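# Open latch, seat flat cable in connector, close latch

## Task

Lift the connector's latch open, slide the flat cable's end fully home into the connector, then press the latch closed again.

## Robot and tools

Robot: two arms, left_arm and right_arm, each ending in a four-digit hand (index, middle, ring, thumb). right_arm has a right hand; left_arm has its mirror image, a left hand. Bases in the scene frame: left_arm at (-0.044, +0.385, +0.037) m, right_arm at (-0.006, -0.456, +0.037) m.

Frame: the scene frame has its origin at table-top height halfway between the arms; +z is up, +x points out over the table, +y points toward left_arm. Reported positions (m), quaternions (wxyz), velocities and Hand targets are given in it. Offsets use its axes, and turns pivot about the Hand target's position. Hand point axes: +z runs along the straightened fingers toward their tips, +y comes out of the palm face, +x crosses the palm away from the thumb on the right hand and toward it on the left. A rigid mast sticks out at the wrist on the palm side and can strike things.

The row: every arm command is a row of 48 numbers, each in [-1, 1], always filled for both arms. Order: left dx, dy, dz, rx, ry, rz; left hand's 16 motor numbers; left current_limit, speed; then the same 24 for the right arm. Motor order for each hand: index_mcp, index_abd, index_pip, index_dip, middle_mcp, middle_abd, middle_pip, middle_dip, ring_mcp, ring_abd, ring_pip, ring_dip, thumb_cmc, thumb_axl, thumb_mcp, thumb_ipl.

Pose numbers are offsets, not poses: they are measured from the arm's Hand target as it stood when the action or move began, along scene axes; 1.0 equals 0.6 m of travel or 180 degrees. rx, ry, rz form a single rotation vector. Six zeros re-send the current Hand target; repeating a nonzero offset in a later call moves the arm further. Each control step the commanded orientation is clipped to 32 degrees from the measured one.

Motor numbers are absolute goal angles scaled between each hinge's two stops, not changes; 0 is itself a goal. To keep a hand as it is, send back its hand_goal, hand_current_limit and hand_speed. Moving toward -1 curls: straight values are _mcp +0.75, _pip +0.58, _dip +0.70, _abd 0.00 (sideways swing), thumb_cmc +0.71 (toward -1 brings the thumb in front of the palm), thumb_axl +0.68 (rotates the thumb about its own line), thumb_mcp +0.23, thumb_ipl +0.17. current_limit maps -1..+1 to 0..550 mA (never below 11 mA); speed sets hinge speed to (speed + 1) / 2 of 8.5 rad/s. They begin at +0.4 and -0.6 and stay as last sent.

Tools:
- execute_actions(actions, cameras): actions is a list of actions; each action is a table of up to 15 rows, one per 1/30 s step. A shorter table repeats its last row to fill 15 steps. Every row counts from the action's starting pose, not the previous row. An empty list returns the state and all camera images.
- move(target, speed, blend, stop_force, zero, blocking, cameras): target is one 48-number row or a list of up to 15 rows, all offsets from the same starting Hand targets. Straight-line paths, no obstacle avoidance, all arms finish together, capped at 10 s. speed in m/s, 0.002 to 3.6, default 0.25 (turns up to twice that in rad/s), one value or one per target. blend in m rounds corners in a list; 0 stops at each. stop_force in N, 3 to 120, ends an arm's path when the wrist sensor feels that much push against its motion; unreliable while the hand turns, and omit it when backing away from a contact. zero (only with stop_force) re-zeroes the sensor before the move, default true. blocking=false returns early and cannot combine with stop_force. Keep paths away from an arm's own base. The result adds a move: line with the ending (done, off_target, moving, held, fault) and acting limits (limits=paced: pose clipped; limits=held: steps withheld).
- wait(seconds 0 to 10): lets time pass holding the last command.
- stop(): brakes a running move.
- zoom_image(camera, region=[x0, y0, x1, y1] in pixels, at most 504 by 504): closer view of the latest image of one camera.
- zero_wrist_force(arm: left_arm or right_arm): tares that wrist sensor.
- finished_scene(scene): give the current scene number; irreversible.

Cameras (672x504 each): cam_high, cam_low, cam_face, cam_latch, cam_slot, cam_left_wrist, cam_right_wrist. Pass names in cameras, ["all"], or [].

Results: per arm, end_effector_position, end_effector_quat_wxyz, velocities, Hand target (the base for the next offsets; the hand often rests a bit short of it), joint positions and torques, Joint velocities (may read within noise), Wrist force and Wrist torque in the end effector's own axes plus a line with the peak since the last report. Per hand: hand_goal, hand_measured, hand_current_ma, hand_state (moving, goal, blocked, overload), hand_current_limit, hand_speed. Warning lines: MOTOR HOT, HAND FAULT (later motion calls in that reply are skipped), OVER-TEMPERATURE FAULT.

Avoid: the arms are stiff, so aiming even slightly beyond a firm contact can trip a fault; about 150 N of outside force or joint contact torque of 132 N m (shoulder, elbow) or 24.6 N m (wrists) stops the arm for 10 s. Move slowly into contacts. Keep the arms and hands from touching or gripping each other. A finger motor held at 495 mA or more for 5 s shuts down. Do not drop the cable or knock anything off the table, and do not strike fixed parts hard; the task must hold once the robot lets go.

Each tool is called after "Call:" by a JSON object that holds its "method" and its "body", one argument or row to a line.

## Session

Call:
{"method": "execute_actions", "body": {
  "actions": []
}}

Scene clock: 0.00 s.
left_arm: end_effector_position=(+0.3934, +0.1951, +0.2483) hand_goal=(+0.754, +0.000, +0.576, +0.696, +0.754, +0.000, +0.576, +0.696, +0.754, +0.000, +0.576, +0.696, +0.714, +0.678, +0.226, +0.168) hand_measured=(+0.754, +0.000, +0.576, +0.696, +0.754, +0.000, +0.576, +0.696, +0.754, +0.000, +0.576, +0.696, +0.714, +0.678, +0.226, +0.168) hand_current_ma=(+0, +0, +0, +0, +0, +0, +0, +0, +0, +0, +0, +0, +0, +0, +0, +0) hand_state=(goal, goal, goal, goal, goal, goal, goal, goal, goal, goal, goal, goal, goal, goal, goal, goal) hand_current_limit=0.40 hand_speed=-0.60 end_effector_quat_wxyz=(+0.757, +0.525, -0.389, -0.012) | right_arm: end_effector_position=(+0.3536, -0.1683, +0.3527) hand_goal=(+0.754, +0.000, +0.576, +0.696, +0.754, +0.000, +0.576, +0.696, +0.754, +0.000, +0.576, +0.696, +0.714, +0.678, +0.226, +0.168) hand_measured=(+0.754, +0.000, +0.576, +0.696, +0.754, +0.000, +0.576, +0.696, +0.754, +0.000, +0.576, +0.696, +0.714, +0.678, +0.226, +0.168) hand_current_ma=(+0, +0, +0, +0, +0, +0, +0, +0, +0, +0, +0, +0, +0, +0, +0, +0) hand_state=(goal, goal, goal, goal, goal, goal, goal, goal, goal, goal, goal, goal, goal, goal, goal, goal) hand_current_limit=0.40 hand_speed=-0.60 end_effector_quat_wxyz=(-0.004, +0.983, +0.054, +0.173)
Joint positions: left_arm=[3.293 -2.377 -1.497 -2.609 0.825 -2.382] | right_arm=[0.562 -1.636 1.834 -2.073 -1.745 2.046]
Joint velocities: within noise
Joint torques (N m): no reading
Wrist force (N): no reading
Wrist torque (N m): no reading
Wrist force, peak (N): no reading
Hand target: left_arm +0.3934, +0.1951, +0.2483; +0.757, +0.525, -0.389, -0.012 | right_arm +0.3536, -0.1683, +0.3527; -0.004, +0.983, +0.054, +0.173

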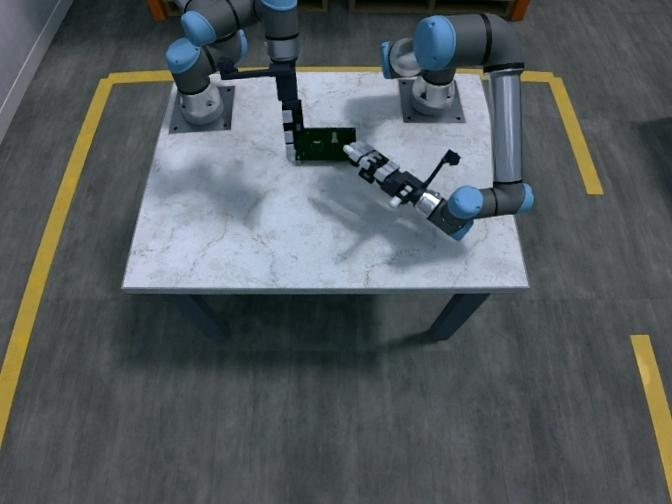

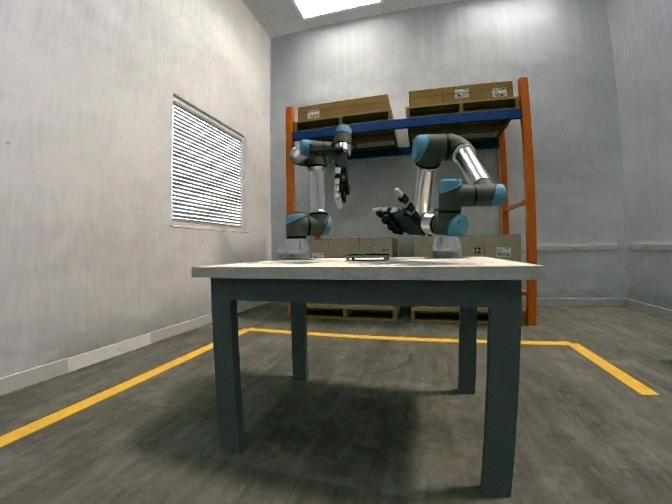

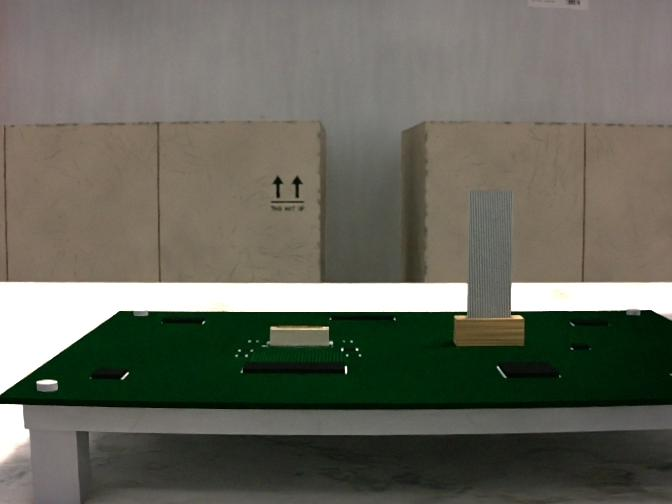

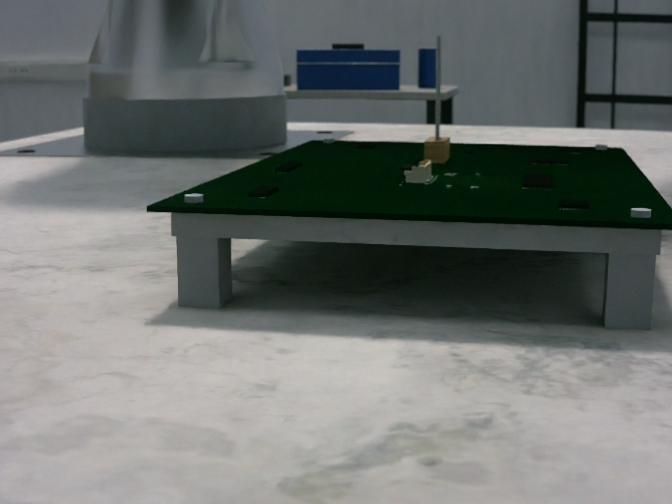

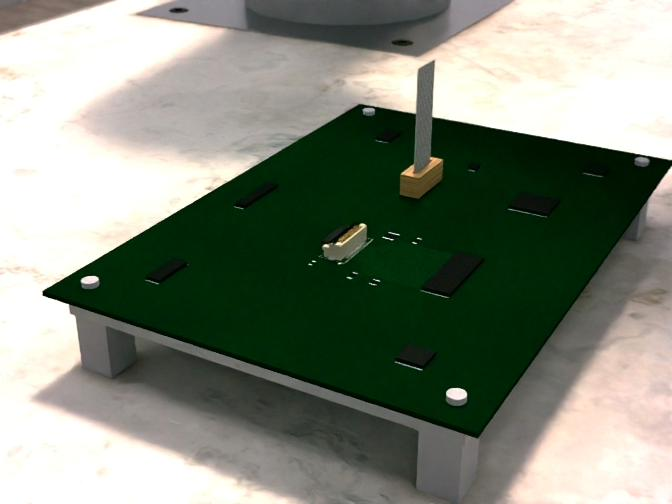

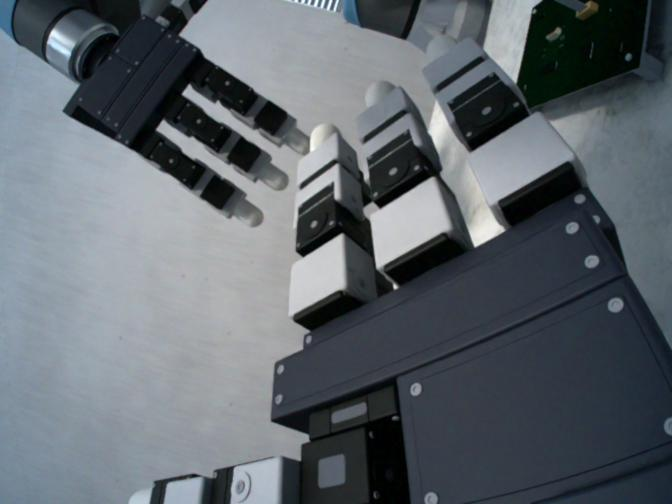

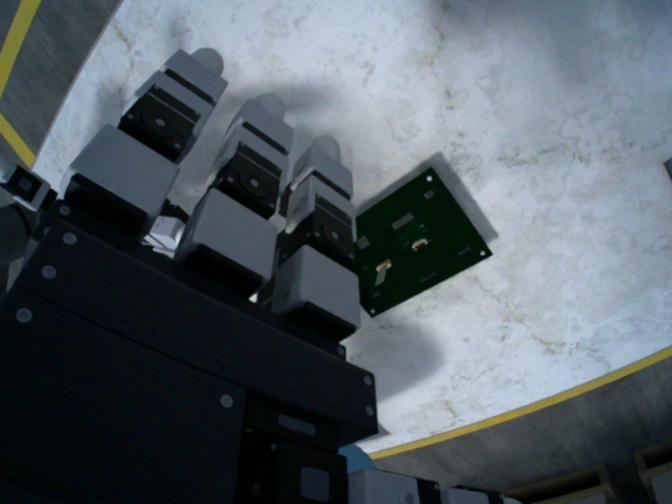

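Call:
{"method": "zoom_image", "body": {
  "camera": "cam_slot",
  "region": [300, 190, 420, 280]
}}

Call:
{"method": "zoom_image", "body": {
  "camera": "cam_latch",
  "region": [380, 130, 480, 205]
}}

Call:
{"method": "zoom_image", "body": {
  "camera": "cam_face",
  "region": [230, 300, 370, 405]
}}

Call:
{"method": "zoom_image", "body": {
  "camera": "cam_slot",
  "region": [300, 30, 540, 210]
}}

Call:
{"method": "zoom_image", "body": {
  "camera": "cam_face",
  "region": [420, 180, 560, 360]
}}

Scaled by 4.200 from the camera's 672x504 image, which has a finer 960x720 frame.

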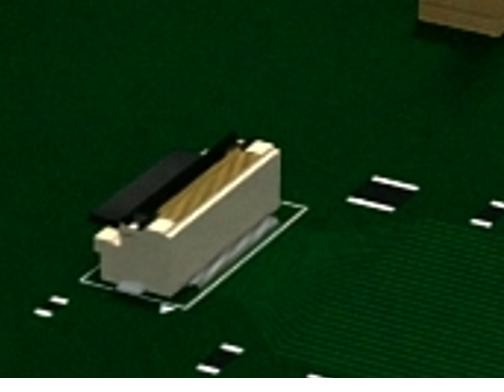

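Scaled by 5.040 from the camera's 672x504 image, which has a finer 960x720 frame.

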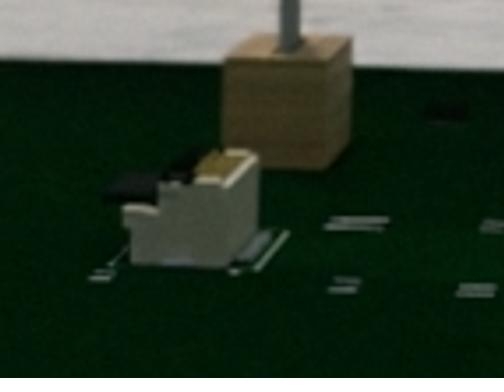

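Scaled by 3.600 from the camera's 672x504 image, which has a finer 960x720 frame.

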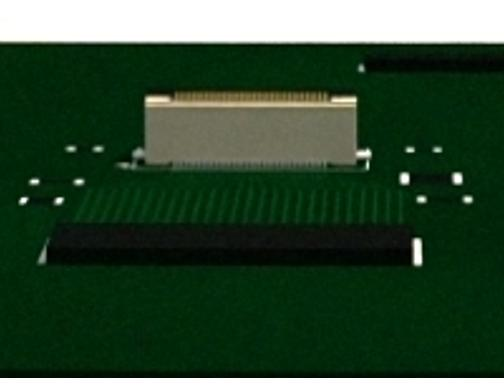

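Scaled by 2.100 from the camera's 672x504 image, which has a finer 960x720 frame.

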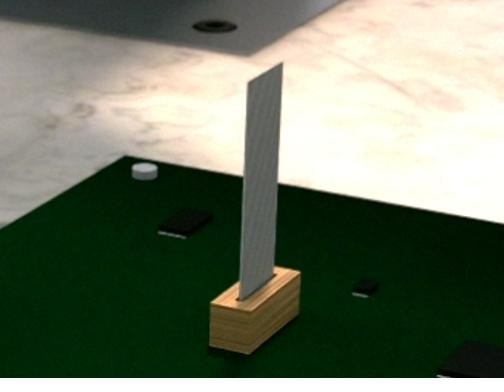

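Scaled by 2.800 from the camera's 672x504 image, which has a finer 960x720 frame.

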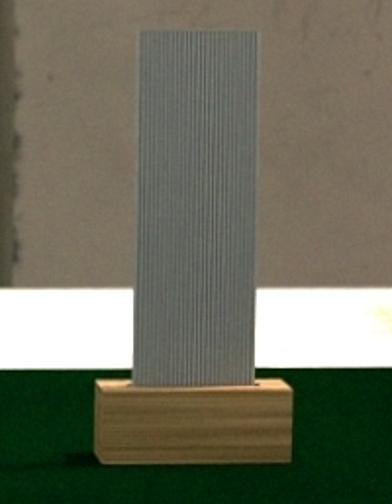

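Call:
{"method": "zoom_image", "body": {
  "camera": "cam_slot",
  "region": [318, 218, 374, 264]
}}

Call:
{"method": "zoom_image", "body": {
  "camera": "cam_latch",
  "region": [396, 156, 440, 189]
}}

Call:
{"method": "zoom_image", "body": {
  "camera": "cam_face",
  "region": [264, 318, 336, 354]
}}

Call:
{"method": "zoom_image", "body": {
  "camera": "cam_right_wrist",
  "region": [350, 140, 500, 320]
}}

Call:
{"method": "zoom_image", "body": {
  "camera": "cam_left_wrist",
  "region": [520, 0, 672, 110]
}}

Scaled by 9.000 from the camera's 672x504 image, which has a finer 960x720 frame.

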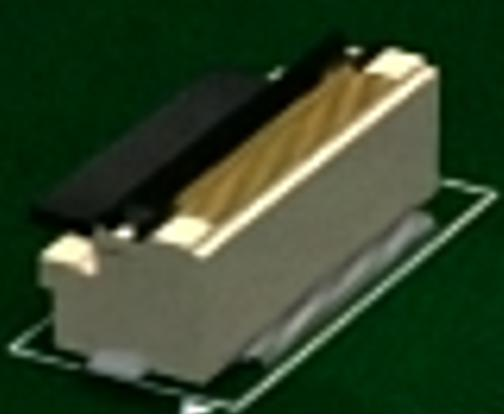

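Scaled by 11.455 from the camera's 672x504 image, which has a finer 960x720 frame.

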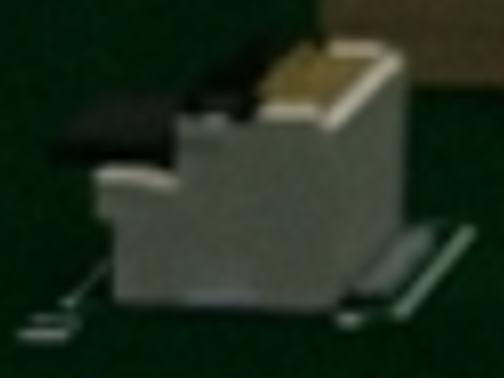

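Scaled by 7.000 from the camera's 672x504 image, which has a finer 960x720 frame.

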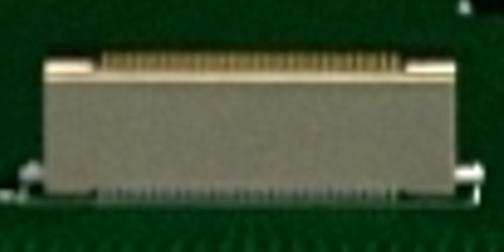

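Scaled by 2.800 from the camera's 672x504 image, which has a finer 960x720 frame.

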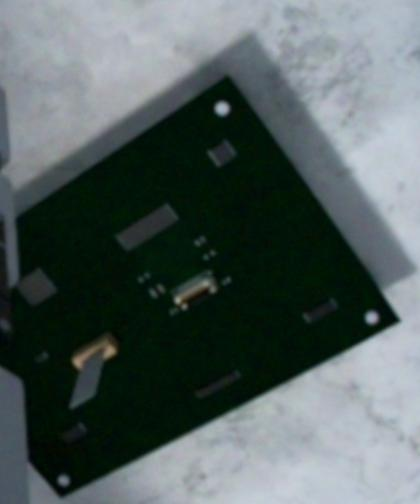

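Scaled by 3.316 from the camera's 672x504 image, which has a finer 960x720 frame.

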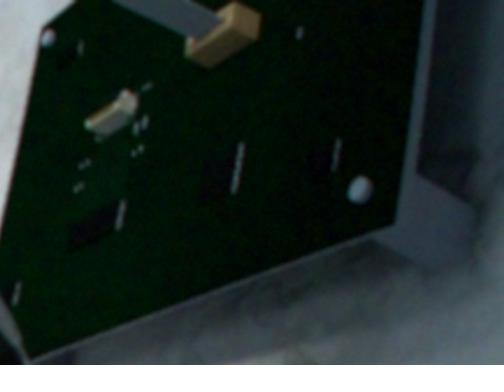

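Call:
{"method": "move", "body": {
  "target": [
    [0,0,0,0,0,0,0.754,0,0.576,0.696,0.754,0,0.576,0.696,0.754,0,0.576,0.696,0.714,0.678,0.226,0.168,0.4,-0.6,-0.256,0.114,-0.171,0.3424,-0.1601,-0.4193,0.754,0,0.576,0.696,0.754,0,0.576,0.696,0.754,0,0.576,0.696,0.714,0.678,0.226,0.168,0.4,-0.6],
    [0,0,0,0,0,0,0.754,0,0.576,0.696,0.754,0,0.576,0.696,0.754,0,0.576,0.696,0.714,0.678,0.226,0.168,0.4,-0.6,-0.2577,0.2672,-0.4212,0.3424,-0.1601,-0.4193,0.754,0,0.576,0.696,0.754,0,0.576,0.696,0.754,0,0.576,0.696,0.714,0.678,0.226,0.168,0.4,-0.6]
  ],
  "speed": 0.3,
  "blend": [0.03,0],
  "cameras": ["cam_right_wrist","cam_high","cam_face"]
}}

Scene clock: 314.60 s.
left_arm: end_effector_position=(+0.3934, +0.1951, +0.2483) hand_goal=(+0.754, +0.000, +0.576, +0.696, +0.754, +0.000, +0.576, +0.696, +0.754, +0.000, +0.576, +0.696, +0.714, +0.678, +0.226, +0.168) hand_measured=(+0.760, +0.000, +0.576, +0.696, +0.760, +0.000, +0.576, +0.696, +0.760, +0.000, +0.576, +0.696, +0.720, +0.678, +0.226, +0.168) hand_current_ma=(+2, +0, +0, +0, +2, +0, +0, +0, +3, +0, +0, +0, +2, +0, +0, +0) hand_state=(goal, goal, goal, goal, goal, goal, goal, goal, goal, goal, goal, goal, goal, goal, goal, goal) hand_current_limit=0.40 hand_speed=-0.60 end_effector_quat_wxyz=(+0.757, +0.525, -0.389, -0.012) | right_arm: end_effector_position=(+0.1990, -0.0081, +0.1000) hand_goal=(+0.754, +0.000, +0.576, +0.696, +0.754, +0.000, +0.576, +0.696, +0.754, +0.000, +0.576, +0.696, +0.714, +0.678, +0.226, +0.168) hand_measured=(+0.746, +0.000, +0.576, +0.696, +0.746, +0.000, +0.576, +0.696, +0.746, +0.000, +0.576, +0.696, +0.708, +0.678, +0.224, +0.168) hand_current_ma=(-14, +0, +0, +0, -16, +0, +0, +0, -13, +0, +0, +0, -10, -1, -3, +0) hand_state=(goal, goal, goal, goal, goal, goal, goal, goal, goal, goal, goal, goal, goal, goal, goal, goal) hand_current_limit=0.40 hand_speed=-0.60 end_effector_quat_wxyz=(-0.353, +0.612, -0.613, +0.353)
Joint positions: left_arm=[3.293 -2.377 -1.497 -2.609 0.825 -2.382] | right_arm=[1.09 -1.164 2.321 -3.354 -2.475 3.97]
Joint torques (N m): left_arm=[0.41 43 13.52 -1.76 0.18 0.16] | right_arm=[8.24 -15.82 -17.45 -4.17 -3.28 -2.64]
Wrist force (N): left_arm=[-0.1 0.1 -0.1] | right_arm=[-1.0 -1.5 0.8]
Wrist torque (N m): left_arm=[0.02 0.01 -0.01] | right_arm=[-0.02 0.03 -0.17]
Wrist force, peak (N): left_arm=[0.1 -0.1 -0.5] | right_arm=[-1.7 -0.2 1.4]
Hand target: left_arm +0.3934, +0.1951, +0.2483; +0.757, +0.525, -0.389, -0.012 | right_arm +0.1990, -0.0080, +0.1000; -0.353, +0.612, -0.613, +0.353
Off the commanded pose: left_arm 0.000 m, 0 deg | right_arm 0.000 m, 0 deg.
move: done
camera_calibration:
cam_right_wrist: T_world_to_cam=[[-0.32672, 0.748477, -0.577092, 0.159847], [-0.334357, 0.479579, 0.811301, -0.0468328], [0.884002, 0.458023, 0.0935701, -0.0489259], [0, 0, 0, 1]] pos_world=[0.079817, -0.0747727, 0.13482]
Images, in order (width x height): cam_high 672x504, cam_face 672x504, cam_right_wrist 672x504.

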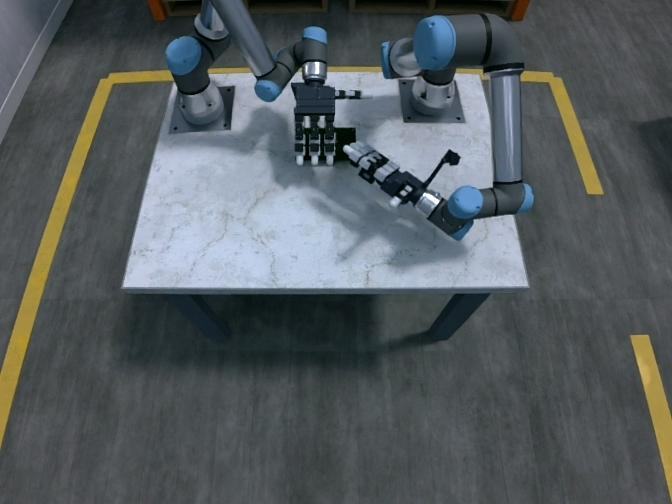

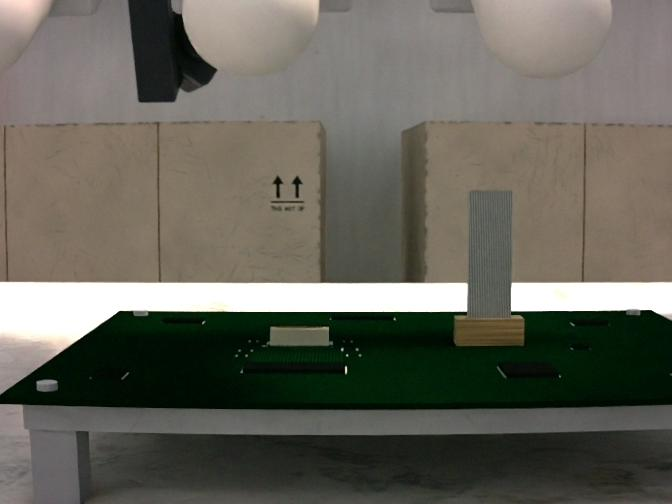

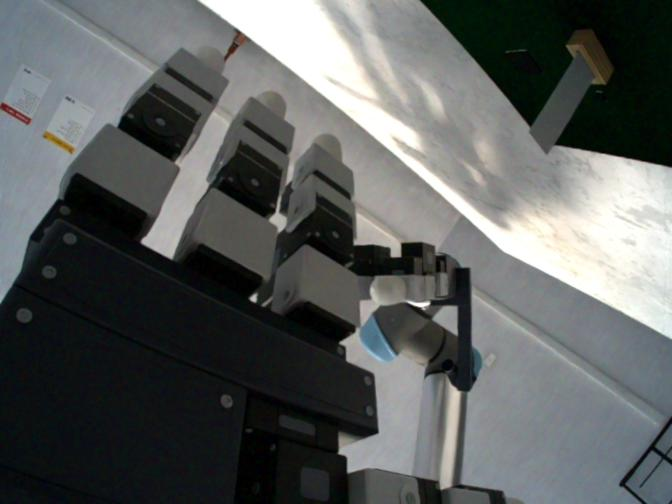

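Call:
{"method": "move", "body": {
  "target": [0,0,0,0,0,0,0.754,0,0.576,0.696,0.754,0,0.576,0.696,0.754,0,0.576,0.696,0.714,0.678,0.226,0.168,0.4,-0.6,-0.0333,-0.0417,-0.075,0,0,0,0.754,0,0.576,0.696,0.754,0,0.576,0.696,0.754,0,0.576,0.696,0.714,0.678,0.226,0.168,0.4,-0.6],
  "speed": 0.2,
  "cameras": ["cam_right_wrist"]
}}

Call:
{"method": "zoom_image", "body": {
  "camera": "cam_right_wrist",
  "region": [372, 40, 572, 190]
}}

Scene clock: 330.20 s.
left_arm: end_effector_position=(+0.3934, +0.1951, +0.2483) hand_goal=(+0.754, +0.000, +0.576, +0.696, +0.754, +0.000, +0.576, +0.696, +0.754, +0.000, +0.576, +0.696, +0.714, +0.678, +0.226, +0.168) hand_measured=(+0.760, +0.000, +0.576, +0.696, +0.760, +0.000, +0.576, +0.696, +0.760, +0.000, +0.576, +0.696, +0.720, +0.678, +0.226, +0.168) hand_current_ma=(+2, +0, +0, +0, +2, +0, +0, +0, +3, +0, +0, +0, +2, +0, +0, +0) hand_state=(goal, goal, goal, goal, goal, goal, goal, goal, goal, goal, goal, goal, goal, goal, goal, goal) hand_current_limit=0.40 hand_speed=-0.60 end_effector_quat_wxyz=(+0.757, +0.525, -0.389, -0.012) | right_arm: end_effector_position=(+0.1790, -0.0330, +0.0550) hand_goal=(+0.754, +0.000, +0.576, +0.696, +0.754, +0.000, +0.576, +0.696, +0.754, +0.000, +0.576, +0.696, +0.714, +0.678, +0.226, +0.168) hand_measured=(+0.746, +0.000, +0.576, +0.696, +0.746, +0.000, +0.576, +0.696, +0.746, +0.000, +0.576, +0.696, +0.708, +0.678, +0.224, +0.168) hand_current_ma=(-14, +0, +0, +0, -16, +0, +0, +0, -13, +0, +0, +0, -10, -1, -3, +0) hand_state=(goal, goal, goal, goal, goal, goal, goal, goal, goal, goal, goal, goal, goal, goal, goal, goal) hand_current_limit=0.40 hand_speed=-0.60 end_effector_quat_wxyz=(-0.353, +0.612, -0.613, +0.353)
Joint positions: left_arm=[3.293 -2.377 -1.497 -2.609 0.825 -2.382] | right_arm=[1.111 -1.057 2.402 -3.52 -2.487 3.997]
Joint torques (N m): left_arm=[0.64 43.39 14.5 -1.71 0.47 0.1] | right_arm=[7.64 -16 -1.19 -4.25 -3.39 -2.56]
Wrist force (N): left_arm=[0.0 0.1 -0.2] | right_arm=[-1.2 -1.0 1.2]
Wrist torque (N m): left_arm=[0.02 -0.01 0.00] | right_arm=[-0.02 0.05 -0.28]
Wrist force, peak (N): left_arm=[0.1 -0.1 -0.5] | right_arm=[-1.2 -2.2 0.7]
Hand target: left_arm +0.3934, +0.1951, +0.2483; +0.757, +0.525, -0.389, -0.012 | right_arm +0.1790, -0.0330, +0.0550; -0.353, +0.612, -0.613, +0.353
Off the commanded pose: left_arm 0.000 m, 0 deg | right_arm 0.000 m, 0 deg.
move: done
camera_calibration:
cam_right_wrist: T_world_to_cam=[[-0.326654, 0.748512, -0.577085, 0.146012], [-0.334314, 0.479601, 0.811306, -0.0050375], [0.884042, 0.457944, 0.0935745, -0.0157291], [0, 0, 0, 1]] pos_world=[0.0599165, -0.0996724, 0.08982]
Images, in order (width x height): cam_right_wrist 672x504.

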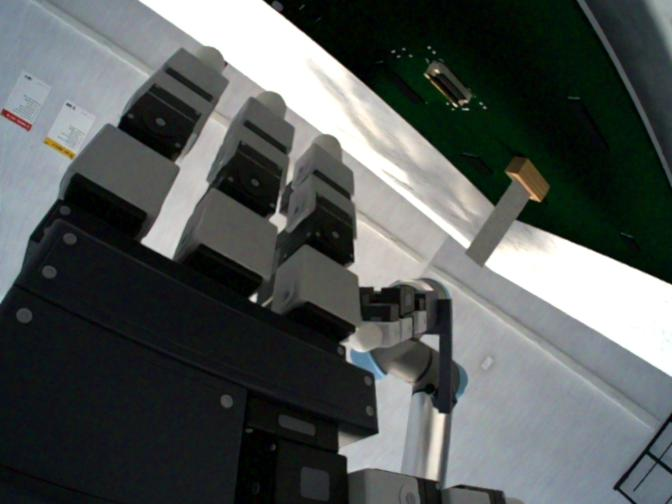

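Scaled by 2.520 from the camera's 672x504 image, which has a finer 960x720 frame.

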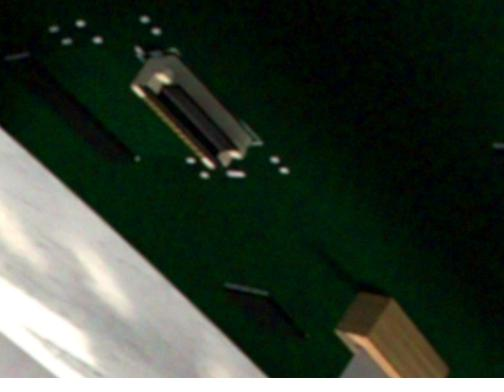

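Call:
{"method": "zoom_image", "body": {
  "camera": "cam_right_wrist",
  "region": [416, 54, 480, 114]
}}

Scaled by 7.875 from the camera's 672x504 image, which has a finer 960x720 frame.

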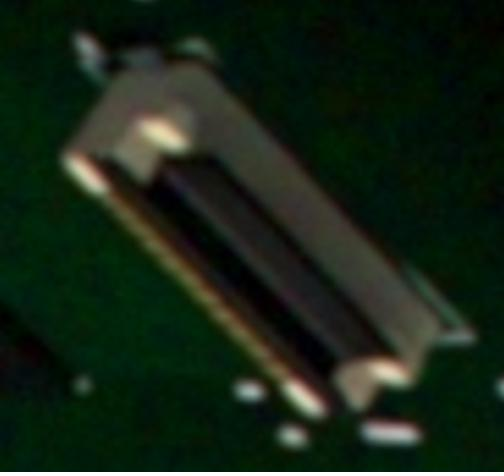

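Call:
{"method": "move", "body": {
  "target": [0,0,0,0,0,0,0.754,0,0.576,0.696,0.754,0,0.576,0.696,0.754,0,0.576,0.696,0.714,0.678,0.226,0.168,0.4,-0.6,-0.1783,-0.0383,0.0695,0,0,0,0.548,0,0.358,0.551,0.99,0,0.576,0.696,0.99,0,0.576,0.696,0.714,0.678,0.226,0.168,0.4,-0.6],
  "speed": 0.2,
  "cameras": ["cam_face","cam_latch","cam_slot","cam_right_wrist"]
}}

Scene clock: 399.13 s.
left_arm: end_effector_position=(+0.3934, +0.1951, +0.2483) hand_goal=(+0.754, +0.000, +0.576, +0.696, +0.754, +0.000, +0.576, +0.696, +0.754, +0.000, +0.576, +0.696, +0.714, +0.678, +0.226, +0.168) hand_measured=(+0.760, +0.000, +0.576, +0.696, +0.760, +0.000, +0.576, +0.696, +0.760, +0.000, +0.576, +0.696, +0.720, +0.678, +0.226, +0.168) hand_current_ma=(+2, +0, +0, +0, +2, +0, +0, +0, +3, +0, +0, +0, +2, +0, +0, +0) hand_state=(goal, goal, goal, goal, goal, goal, goal, goal, goal, goal, goal, goal, goal, goal, goal, goal) hand_current_limit=0.40 hand_speed=-0.60 end_effector_quat_wxyz=(+0.757, +0.525, -0.389, -0.012) | right_arm: end_effector_position=(+0.0721, -0.0560, +0.0967) hand_goal=(+0.548, +0.000, +0.358, +0.552, +0.990, +0.000, +0.576, +0.696, +0.990, +0.000, +0.576, +0.696, +0.714, +0.678, +0.226, +0.168) hand_measured=(+0.542, +0.002, +0.360, +0.554, +0.966, +0.000, +0.576, +0.696, +0.968, +0.000, +0.576, +0.696, +0.708, +0.678, +0.224, +0.168) hand_current_ma=(-9, +1, +1, +4, -61, +0, +0, +0, -51, +0, +0, +0, -10, -1, -3, +0) hand_state=(goal, goal, goal, goal, blocked, goal, goal, goal, blocked, goal, goal, goal, goal, goal, goal, goal) hand_current_limit=0.40 hand_speed=-0.60 end_effector_quat_wxyz=(-0.353, +0.612, -0.613, +0.353)
Joint positions: left_arm=[3.293 -2.377 -1.497 -2.609 0.825 -2.382] | right_arm=[1.372 -1.347 2.468 -2.945 -2.598 4.42]
Joint torques (N m): left_arm=[-0.54 42.27 15.15 -1.67 0.32 0.25] | right_arm=[7.54 -29.07 -19.09 -1.28 -3.61 2.31]
Wrist force (N): left_arm=[-0.1 0.1 -0.1] | right_arm=[-0.8 -1.3 0.6]
Wrist torque (N m): left_arm=[0.02 0.01 -0.01] | right_arm=[0.01 -0.02 -0.23]
Wrist force, peak (N): left_arm=[-0.1 0.0 -0.5] | right_arm=[-1.5 -4.2 4.3]
Hand target: left_arm +0.3934, +0.1951, +0.2483; +0.757, +0.525, -0.389, -0.012 | right_arm +0.0720, -0.0560, +0.0967; -0.353, +0.612, -0.613, +0.353
Off the commanded pose: left_arm 0.000 m, 0 deg | right_arm 0.000 m, 0 deg.
move: done
camera_calibration:
cam_right_wrist: T_world_to_cam=[[-0.32687, 0.748476, -0.577009, 0.152391], [-0.334504, 0.479395, 0.811349, -0.0636], [0.883891, 0.458218, 0.0936684, 0.0855525], [0, 0, 0, 1]] pos_world=[-0.0470815, -0.122773, 0.131519]
Images, in order (width x height): cam_face 672x504, cam_latch 672x504, cam_slot 672x504, cam_right_wrist 672x504.

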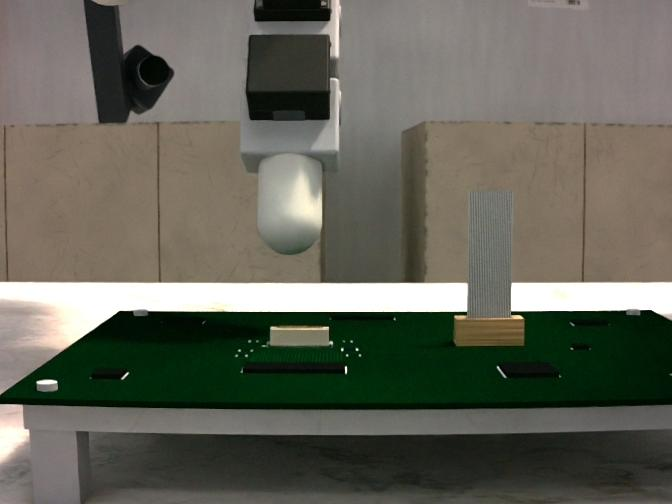

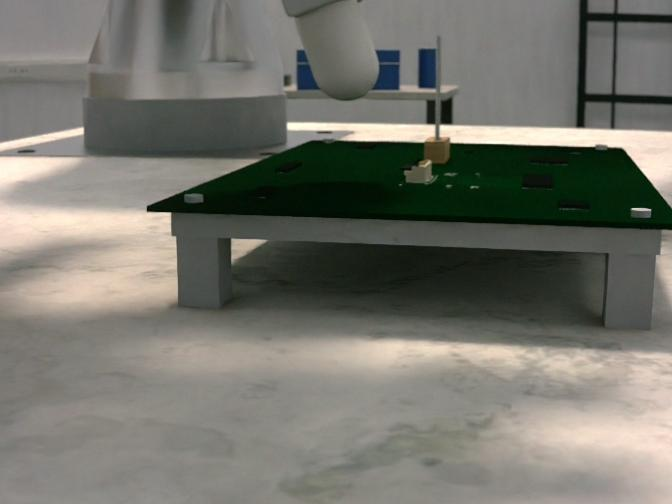

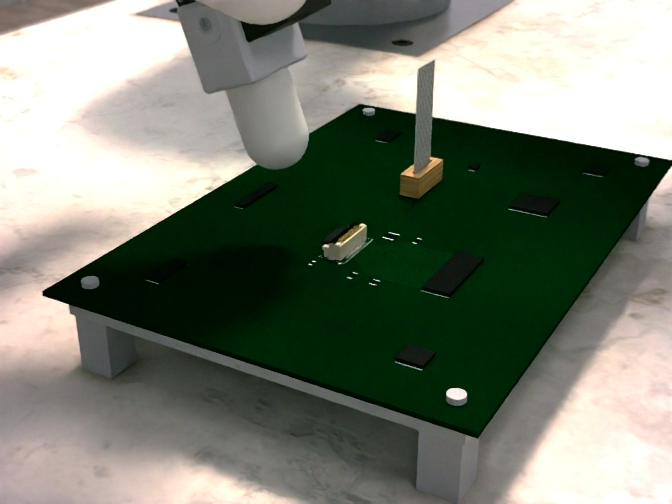

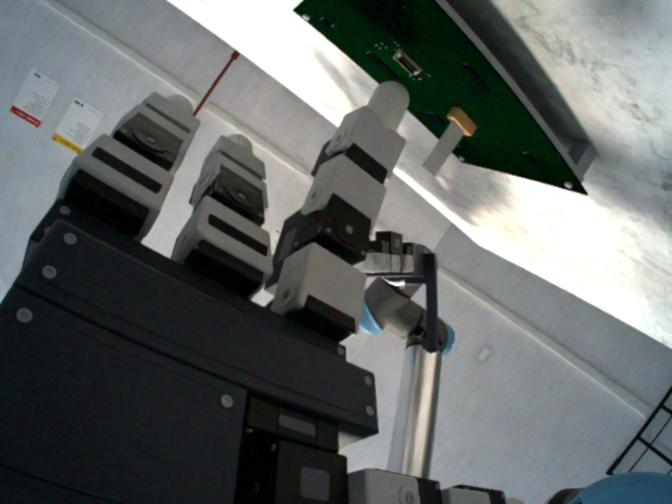

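Call:
{"method": "move", "body": {
  "target": [0,0,0,0,0,0,0.754,0,0.576,0.696,0.754,0,0.576,0.696,0.754,0,0.576,0.696,0.714,0.678,0.226,0.168,0.4,-0.6,0,0.0067,-0.035,0,0,0,0.548,0,0.358,0.551,0.99,0,0.576,0.696,0.99,0,0.576,0.696,0.714,0.678,0.226,0.168,0.4,-0.6],
  "speed": 0.1
}}

Call:
{"method": "move", "body": {
  "target": [0,0,0,0,0,0,0.754,0,0.576,0.696,0.754,0,0.576,0.696,0.754,0,0.576,0.696,0.714,0.678,0.226,0.168,0.4,-0.6,0,0,-0.015,0,0,0,0.548,0,0.358,0.551,0.99,0,0.576,0.696,0.99,0,0.576,0.696,0.714,0.678,0.226,0.168,0.4,-0.6],
  "speed": 0.01,
  "stop_force": 3,
  "cameras": ["cam_face","cam_latch","cam_slot"]
}}

Call:
{"method": "zoom_image", "body": {
  "camera": "cam_latch",
  "region": [310, 90, 450, 195]
}}

Scene clock: 418.77 s.
left_arm: end_effector_position=(+0.3934, +0.1951, +0.2483) hand_goal=(+0.754, +0.000, +0.576, +0.696, +0.754, +0.000, +0.576, +0.696, +0.754, +0.000, +0.576, +0.696, +0.714, +0.678, +0.226, +0.168) hand_measured=(+0.760, +0.000, +0.576, +0.696, +0.760, +0.000, +0.576, +0.696, +0.760, +0.000, +0.576, +0.696, +0.720, +0.678, +0.226, +0.168) hand_current_ma=(+2, +0, +0, +0, +2, +0, +0, +0, +3, +0, +0, +0, +2, +0, +0, +0) hand_state=(goal, goal, goal, goal, goal, goal, goal, goal, goal, goal, goal, goal, goal, goal, goal, goal) hand_current_limit=0.40 hand_speed=-0.60 end_effector_quat_wxyz=(+0.757, +0.525, -0.389, -0.012) | right_arm: end_effector_position=(+0.0720, -0.0520, +0.0757) hand_goal=(+0.548, +0.000, +0.358, +0.552, +0.990, +0.000, +0.576, +0.696, +0.990, +0.000, +0.576, +0.696, +0.714, +0.678, +0.226, +0.168) hand_measured=(+0.542, +0.002, +0.360, +0.554, +0.966, +0.000, +0.576, +0.696, +0.968, +0.000, +0.576, +0.696, +0.708, +0.678, +0.224, +0.168) hand_current_ma=(-9, +1, +1, +4, -61, +0, +0, +0, -51, +0, +0, +0, -10, -1, -3, +0) hand_state=(goal, goal, goal, goal, blocked, goal, goal, goal, blocked, goal, goal, goal, goal, goal, goal, goal) hand_current_limit=0.40 hand_speed=-0.60 end_effector_quat_wxyz=(-0.353, +0.612, -0.613, +0.353)
Joint positions: left_arm=[3.293 -2.377 -1.497 -2.609 0.825 -2.382] | right_arm=[1.374 -1.269 2.467 -3.018 -2.598 4.423]
Joint torques (N m): left_arm=[-1.42 43.54 14.83 -1.67 0.31 0.13] | right_arm=[5.5 -11.56 -16.89 -4.17 -2.82 -2.65]
Wrist force (N): left_arm=[-0.1 0.1 -0.3] | right_arm=[-0.6 -1.2 0.6]
Wrist torque (N m): left_arm=[0.03 0.01 -0.01] | right_arm=[0.02 -0.02 -0.17]
Wrist force, peak (N): left_arm=[-0.3 0.1 -0.3] | right_arm=[-0.5 -1.6 0.6]
Hand target: left_arm +0.3934, +0.1951, +0.2483; +0.757, +0.525, -0.389, -0.012 | right_arm +0.0720, -0.0520, +0.0757; -0.353, +0.612, -0.613, +0.353
Off the commanded pose: left_arm 0.000 m, 0 deg | right_arm 0.000 m, 0 deg.
move: done

Scene clock: 420.40 s.
left_arm: end_effector_position=(+0.3934, +0.1951, +0.2483) hand_goal=(+0.754, +0.000, +0.576, +0.696, +0.754, +0.000, +0.576, +0.696, +0.754, +0.000, +0.576, +0.696, +0.714, +0.678, +0.226, +0.168) hand_measured=(+0.760, +0.000, +0.576, +0.696, +0.760, +0.000, +0.576, +0.696, +0.760, +0.000, +0.576, +0.696, +0.720, +0.678, +0.226, +0.168) hand_current_ma=(+2, +0, +0, +0, +2, +0, +0, +0, +3, +0, +0, +0, +2, +0, +0, +0) hand_state=(goal, goal, goal, goal, goal, goal, goal, goal, goal, goal, goal, goal, goal, goal, goal, goal) hand_current_limit=0.40 hand_speed=-0.60 end_effector_quat_wxyz=(+0.757, +0.525, -0.389, -0.012) | right_arm: end_effector_position=(+0.0720, -0.0520, +0.0713) hand_goal=(+0.548, +0.000, +0.358, +0.552, +0.990, +0.000, +0.576, +0.696, +0.990, +0.000, +0.576, +0.696, +0.714, +0.678, +0.226, +0.168) hand_measured=(+0.548, +0.002, +0.356, +0.548, +0.966, +0.000, +0.576, +0.696, +0.968, +0.000, +0.576, +0.696, +0.708, +0.678, +0.224, +0.168) hand_current_ma=(+0, +1, -3, -6, -61, +0, +0, +0, -51, +0, +0, +0, -10, -1, -3, +0) hand_state=(goal, goal, goal, goal, blocked, goal, goal, goal, blocked, goal, goal, goal, goal, goal, goal, goal) hand_current_limit=0.40 hand_speed=-0.60 end_effector_quat_wxyz=(-0.353, +0.612, -0.613, +0.353)
Joint positions: left_arm=[3.293 -2.377 -1.497 -2.609 0.825 -2.382] | right_arm=[1.374 -1.254 2.469 -3.035 -2.598 4.423]
Joint torques (N m): left_arm=[-1.03 42.58 14.1 -1.79 0.13 0.32] | right_arm=[4.82 -30.48 -14.99 -1.1 -1.32 -2.7]
Wrist force (N): left_arm=[0.1 -0.3 -0.1] | right_arm=[-0.8 -2.1 -0.5]
Wrist torque (N m): left_arm=[-0.04 -0.01 0.01] | right_arm=[0.10 -0.07 -0.15]
Wrist force, peak (N): left_arm=[-0.1 -0.4 -0.2] | right_arm=[-0.8 -5.0 -3.7]
Hand target: left_arm +0.3934, +0.1951, +0.2483; +0.757, +0.525, -0.389, -0.012 | right_arm +0.0720, -0.0520, +0.0713; -0.353, +0.612, -0.613, +0.353 (not the last commanded pose)
Off the commanded pose: left_arm 0.000 m, 0 deg | right_arm 0.005 m, 0 deg.
move: contact (right_arm)
Images, in order (width x height): cam_face 672x504, cam_latch 672x504, cam_slot 672x504.

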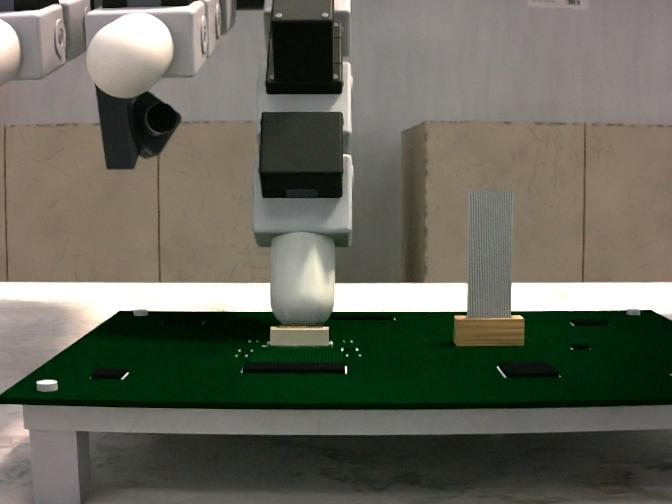

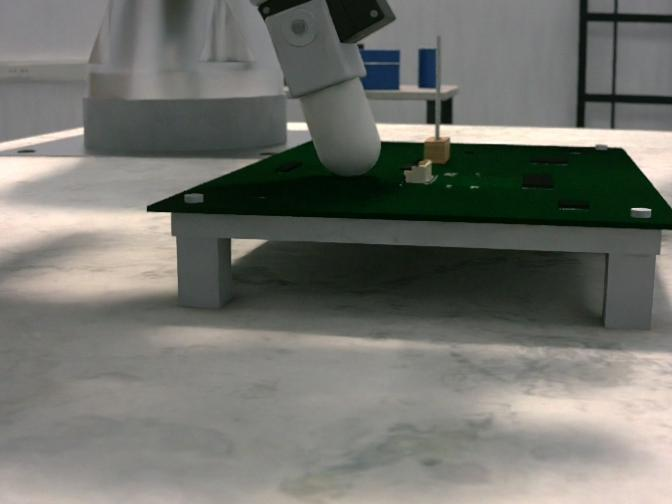

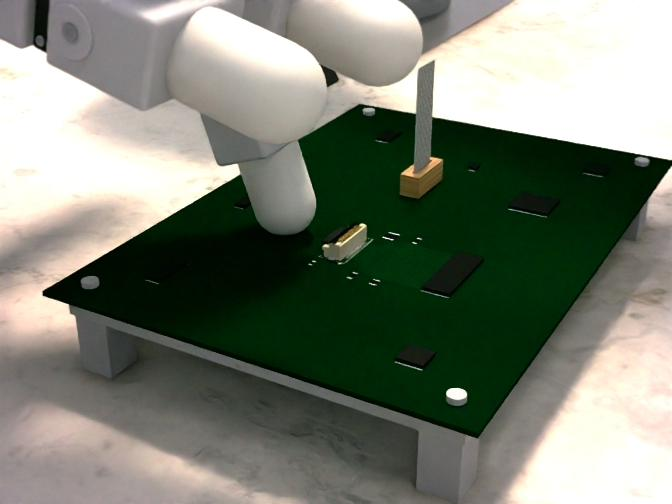

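Scaled by 3.600 from the camera's 672x504 image, which has a finer 960x720 frame.

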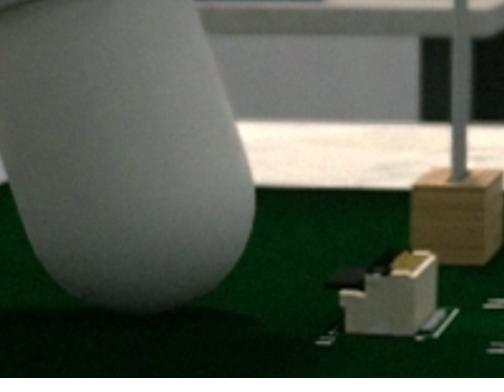

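Call:
{"method": "move", "body": {
  "target": [
    [0,0,0,0,0,0,0.754,0,0.576,0.696,0.754,0,0.576,0.696,0.754,0,0.576,0.696,0.714,0.678,0.226,0.168,0.4,-0.6,0,0,0.0025,0,0,0,0.548,0,0.358,0.551,0.99,0,0.576,0.696,0.99,0,0.576,0.696,0.714,0.678,0.226,0.168,0.4,-0.6],
    [0,0,0,0,0,0,0.754,0,0.576,0.696,0.754,0,0.576,0.696,0.754,0,0.576,0.696,0.714,0.678,0.226,0.168,0.4,-0.6,0.0133,0,0.0015,0,0,0,0.548,0,0.358,0.551,0.99,0,0.576,0.696,0.99,0,0.576,0.696,0.714,0.678,0.226,0.168,0.4,-0.6]
  ],
  "speed": 0.03
}}

Call:
{"method": "move", "body": {
  "target": [0,0,0,0,0,0,0.754,0,0.576,0.696,0.754,0,0.576,0.696,0.754,0,0.576,0.696,0.714,0.678,0.226,0.168,0.4,-0.6,0.01,0,0,0,0,0,0.548,0,0.358,0.551,0.99,0,0.576,0.696,0.99,0,0.576,0.696,0.714,0.678,0.226,0.168,0.4,-0.6],
  "speed": 0.006,
  "stop_force": 3,
  "cameras": ["cam_latch","cam_slot","cam_face"]
}}

Call:
{"method": "zoom_image", "body": {
  "camera": "cam_latch",
  "region": [360, 130, 460, 205]
}}

Scene clock: 441.50 s.
left_arm: end_effector_position=(+0.3934, +0.1951, +0.2483) hand_goal=(+0.754, +0.000, +0.576, +0.696, +0.754, +0.000, +0.576, +0.696, +0.754, +0.000, +0.576, +0.696, +0.714, +0.678, +0.226, +0.168) hand_measured=(+0.760, +0.000, +0.576, +0.696, +0.760, +0.000, +0.576, +0.696, +0.760, +0.000, +0.576, +0.696, +0.720, +0.678, +0.226, +0.168) hand_current_ma=(+2, +0, +0, +0, +2, +0, +0, +0, +3, +0, +0, +0, +2, +0, +0, +0) hand_state=(goal, goal, goal, goal, goal, goal, goal, goal, goal, goal, goal, goal, goal, goal, goal, goal) hand_current_limit=0.40 hand_speed=-0.60 end_effector_quat_wxyz=(+0.757, +0.525, -0.389, -0.012) | right_arm: end_effector_position=(+0.0800, -0.0520, +0.0722) hand_goal=(+0.548, +0.000, +0.358, +0.552, +0.990, +0.000, +0.576, +0.696, +0.990, +0.000, +0.576, +0.696, +0.714, +0.678, +0.226, +0.168) hand_measured=(+0.542, +0.002, +0.356, +0.550, +0.966, +0.000, +0.576, +0.696, +0.968, +0.000, +0.576, +0.696, +0.708, +0.678, +0.224, +0.168) hand_current_ma=(-8, +1, -3, -3, -61, +0, +0, +0, -51, +0, +0, +0, -10, -1, -3, +0) hand_state=(goal, goal, goal, goal, blocked, goal, goal, goal, blocked, goal, goal, goal, goal, goal, goal, goal) hand_current_limit=0.40 hand_speed=-0.60 end_effector_quat_wxyz=(-0.353, +0.612, -0.613, +0.353)
Joint positions: left_arm=[3.293 -2.377 -1.497 -2.609 0.825 -2.382] | right_arm=[1.352 -1.246 2.471 -3.08 -2.593 4.384]
Joint torques (N m): left_arm=[-0.27 42.33 14.31 -1.57 0.18 0.24] | right_arm=[-5.43 -11.3 -3.85 -4.14 0.41 -2.67]
Wrist force (N): left_arm=[0.0 0.0 -0.2] | right_arm=[-0.7 -1.3 0.7]
Wrist torque (N m): left_arm=[0.02 0.00 0.00] | right_arm=[0.00 -0.02 -0.13]
Wrist force, peak (N): left_arm=[-0.1 -0.3 -0.3] | right_arm=[-0.9 -2.4 -0.2]
Hand target: left_arm +0.3934, +0.1951, +0.2483; +0.757, +0.525, -0.389, -0.012 | right_arm +0.0800, -0.0520, +0.0722; -0.353, +0.612, -0.613, +0.353
Off the commanded pose: left_arm 0.000 m, 0 deg | right_arm 0.000 m, 0 deg.
move: done

Scene clock: 443.50 s.
left_arm: end_effector_position=(+0.3934, +0.1951, +0.2483) hand_goal=(+0.754, +0.000, +0.576, +0.696, +0.754, +0.000, +0.576, +0.696, +0.754, +0.000, +0.576, +0.696, +0.714, +0.678, +0.226, +0.168) hand_measured=(+0.760, +0.000, +0.576, +0.696, +0.760, +0.000, +0.576, +0.696, +0.760, +0.000, +0.576, +0.696, +0.720, +0.678, +0.226, +0.168) hand_current_ma=(+2, +0, +0, +0, +2, +0, +0, +0, +3, +0, +0, +0, +2, +0, +0, +0) hand_state=(goal, goal, goal, goal, goal, goal, goal, goal, goal, goal, goal, goal, goal, goal, goal, goal) hand_current_limit=0.40 hand_speed=-0.60 end_effector_quat_wxyz=(+0.757, +0.525, -0.389, -0.012) | right_arm: end_effector_position=(+0.0844, -0.0520, +0.0722) hand_goal=(+0.548, +0.000, +0.358, +0.552, +0.990, +0.000, +0.576, +0.696, +0.990, +0.000, +0.576, +0.696, +0.714, +0.678, +0.226, +0.168) hand_measured=(+0.540, +0.000, +0.346, +0.544, +0.966, +0.000, +0.576, +0.696, +0.968, +0.000, +0.576, +0.696, +0.708, +0.678, +0.224, +0.168) hand_current_ma=(-13, +0, -22, -13, -61, +0, +0, +0, -51, +0, +0, +0, -10, -1, -3, +0) hand_state=(goal, goal, goal, goal, blocked, goal, goal, goal, blocked, goal, goal, goal, goal, goal, goal, goal) hand_current_limit=0.40 hand_speed=-0.60 end_effector_quat_wxyz=(-0.353, +0.612, -0.613, +0.353)
Joint positions: left_arm=[3.293 -2.377 -1.497 -2.609 0.825 -2.382] | right_arm=[1.34 -1.24 2.473 -3.106 -2.589 4.362]
Joint torques (N m): left_arm=[-0.38 41.36 14.25 -1.79 0.33 0.15] | right_arm=[6.63 -28.64 -11.66 -0.51 -3.25 2.34]
Wrist force (N): left_arm=[-0.2 0.1 -0.2] | right_arm=[-0.6 -5.0 -4.6]
Wrist torque (N m): left_arm=[0.03 0.02 -0.02] | right_arm=[0.29 -0.18 -0.18]
Wrist force, peak (N): left_arm=[-0.2 -0.3 -0.2] | right_arm=[-0.8 -5.9 -6.0]
Hand target: left_arm +0.3934, +0.1951, +0.2483; +0.757, +0.525, -0.389, -0.012 | right_arm +0.0844, -0.0520, +0.0722; -0.353, +0.612, -0.613, +0.353 (not the last commanded pose)
Off the commanded pose: left_arm 0.000 m, 0 deg | right_arm 0.002 m, 0 deg.
move: contact (right_arm)
Images, in order (width x height): cam_face 672x504, cam_latch 672x504, cam_slot 672x504.

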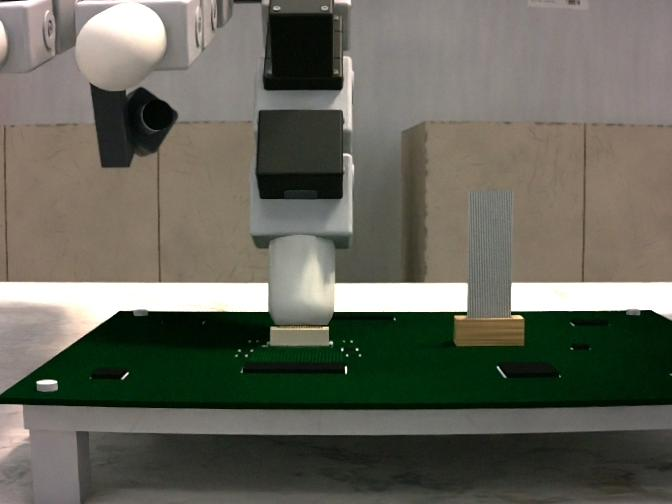

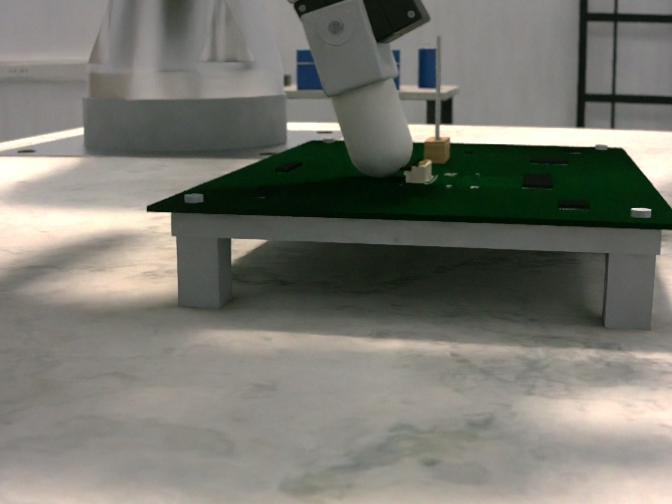

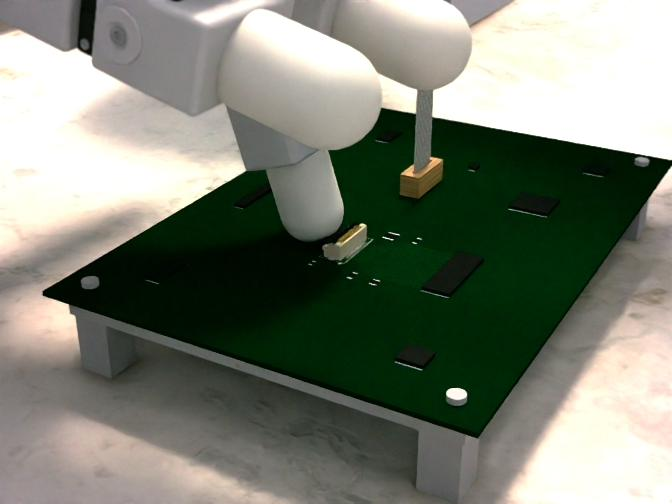

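Scaled by 5.040 from the camera's 672x504 image, which has a finer 960x720 frame.

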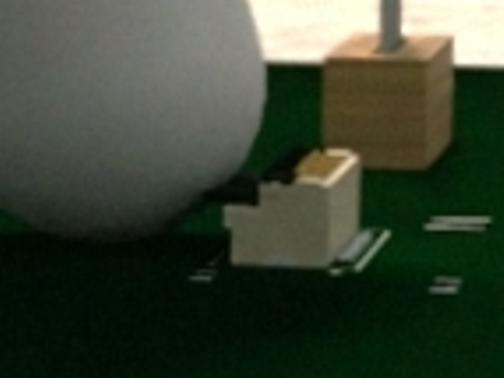

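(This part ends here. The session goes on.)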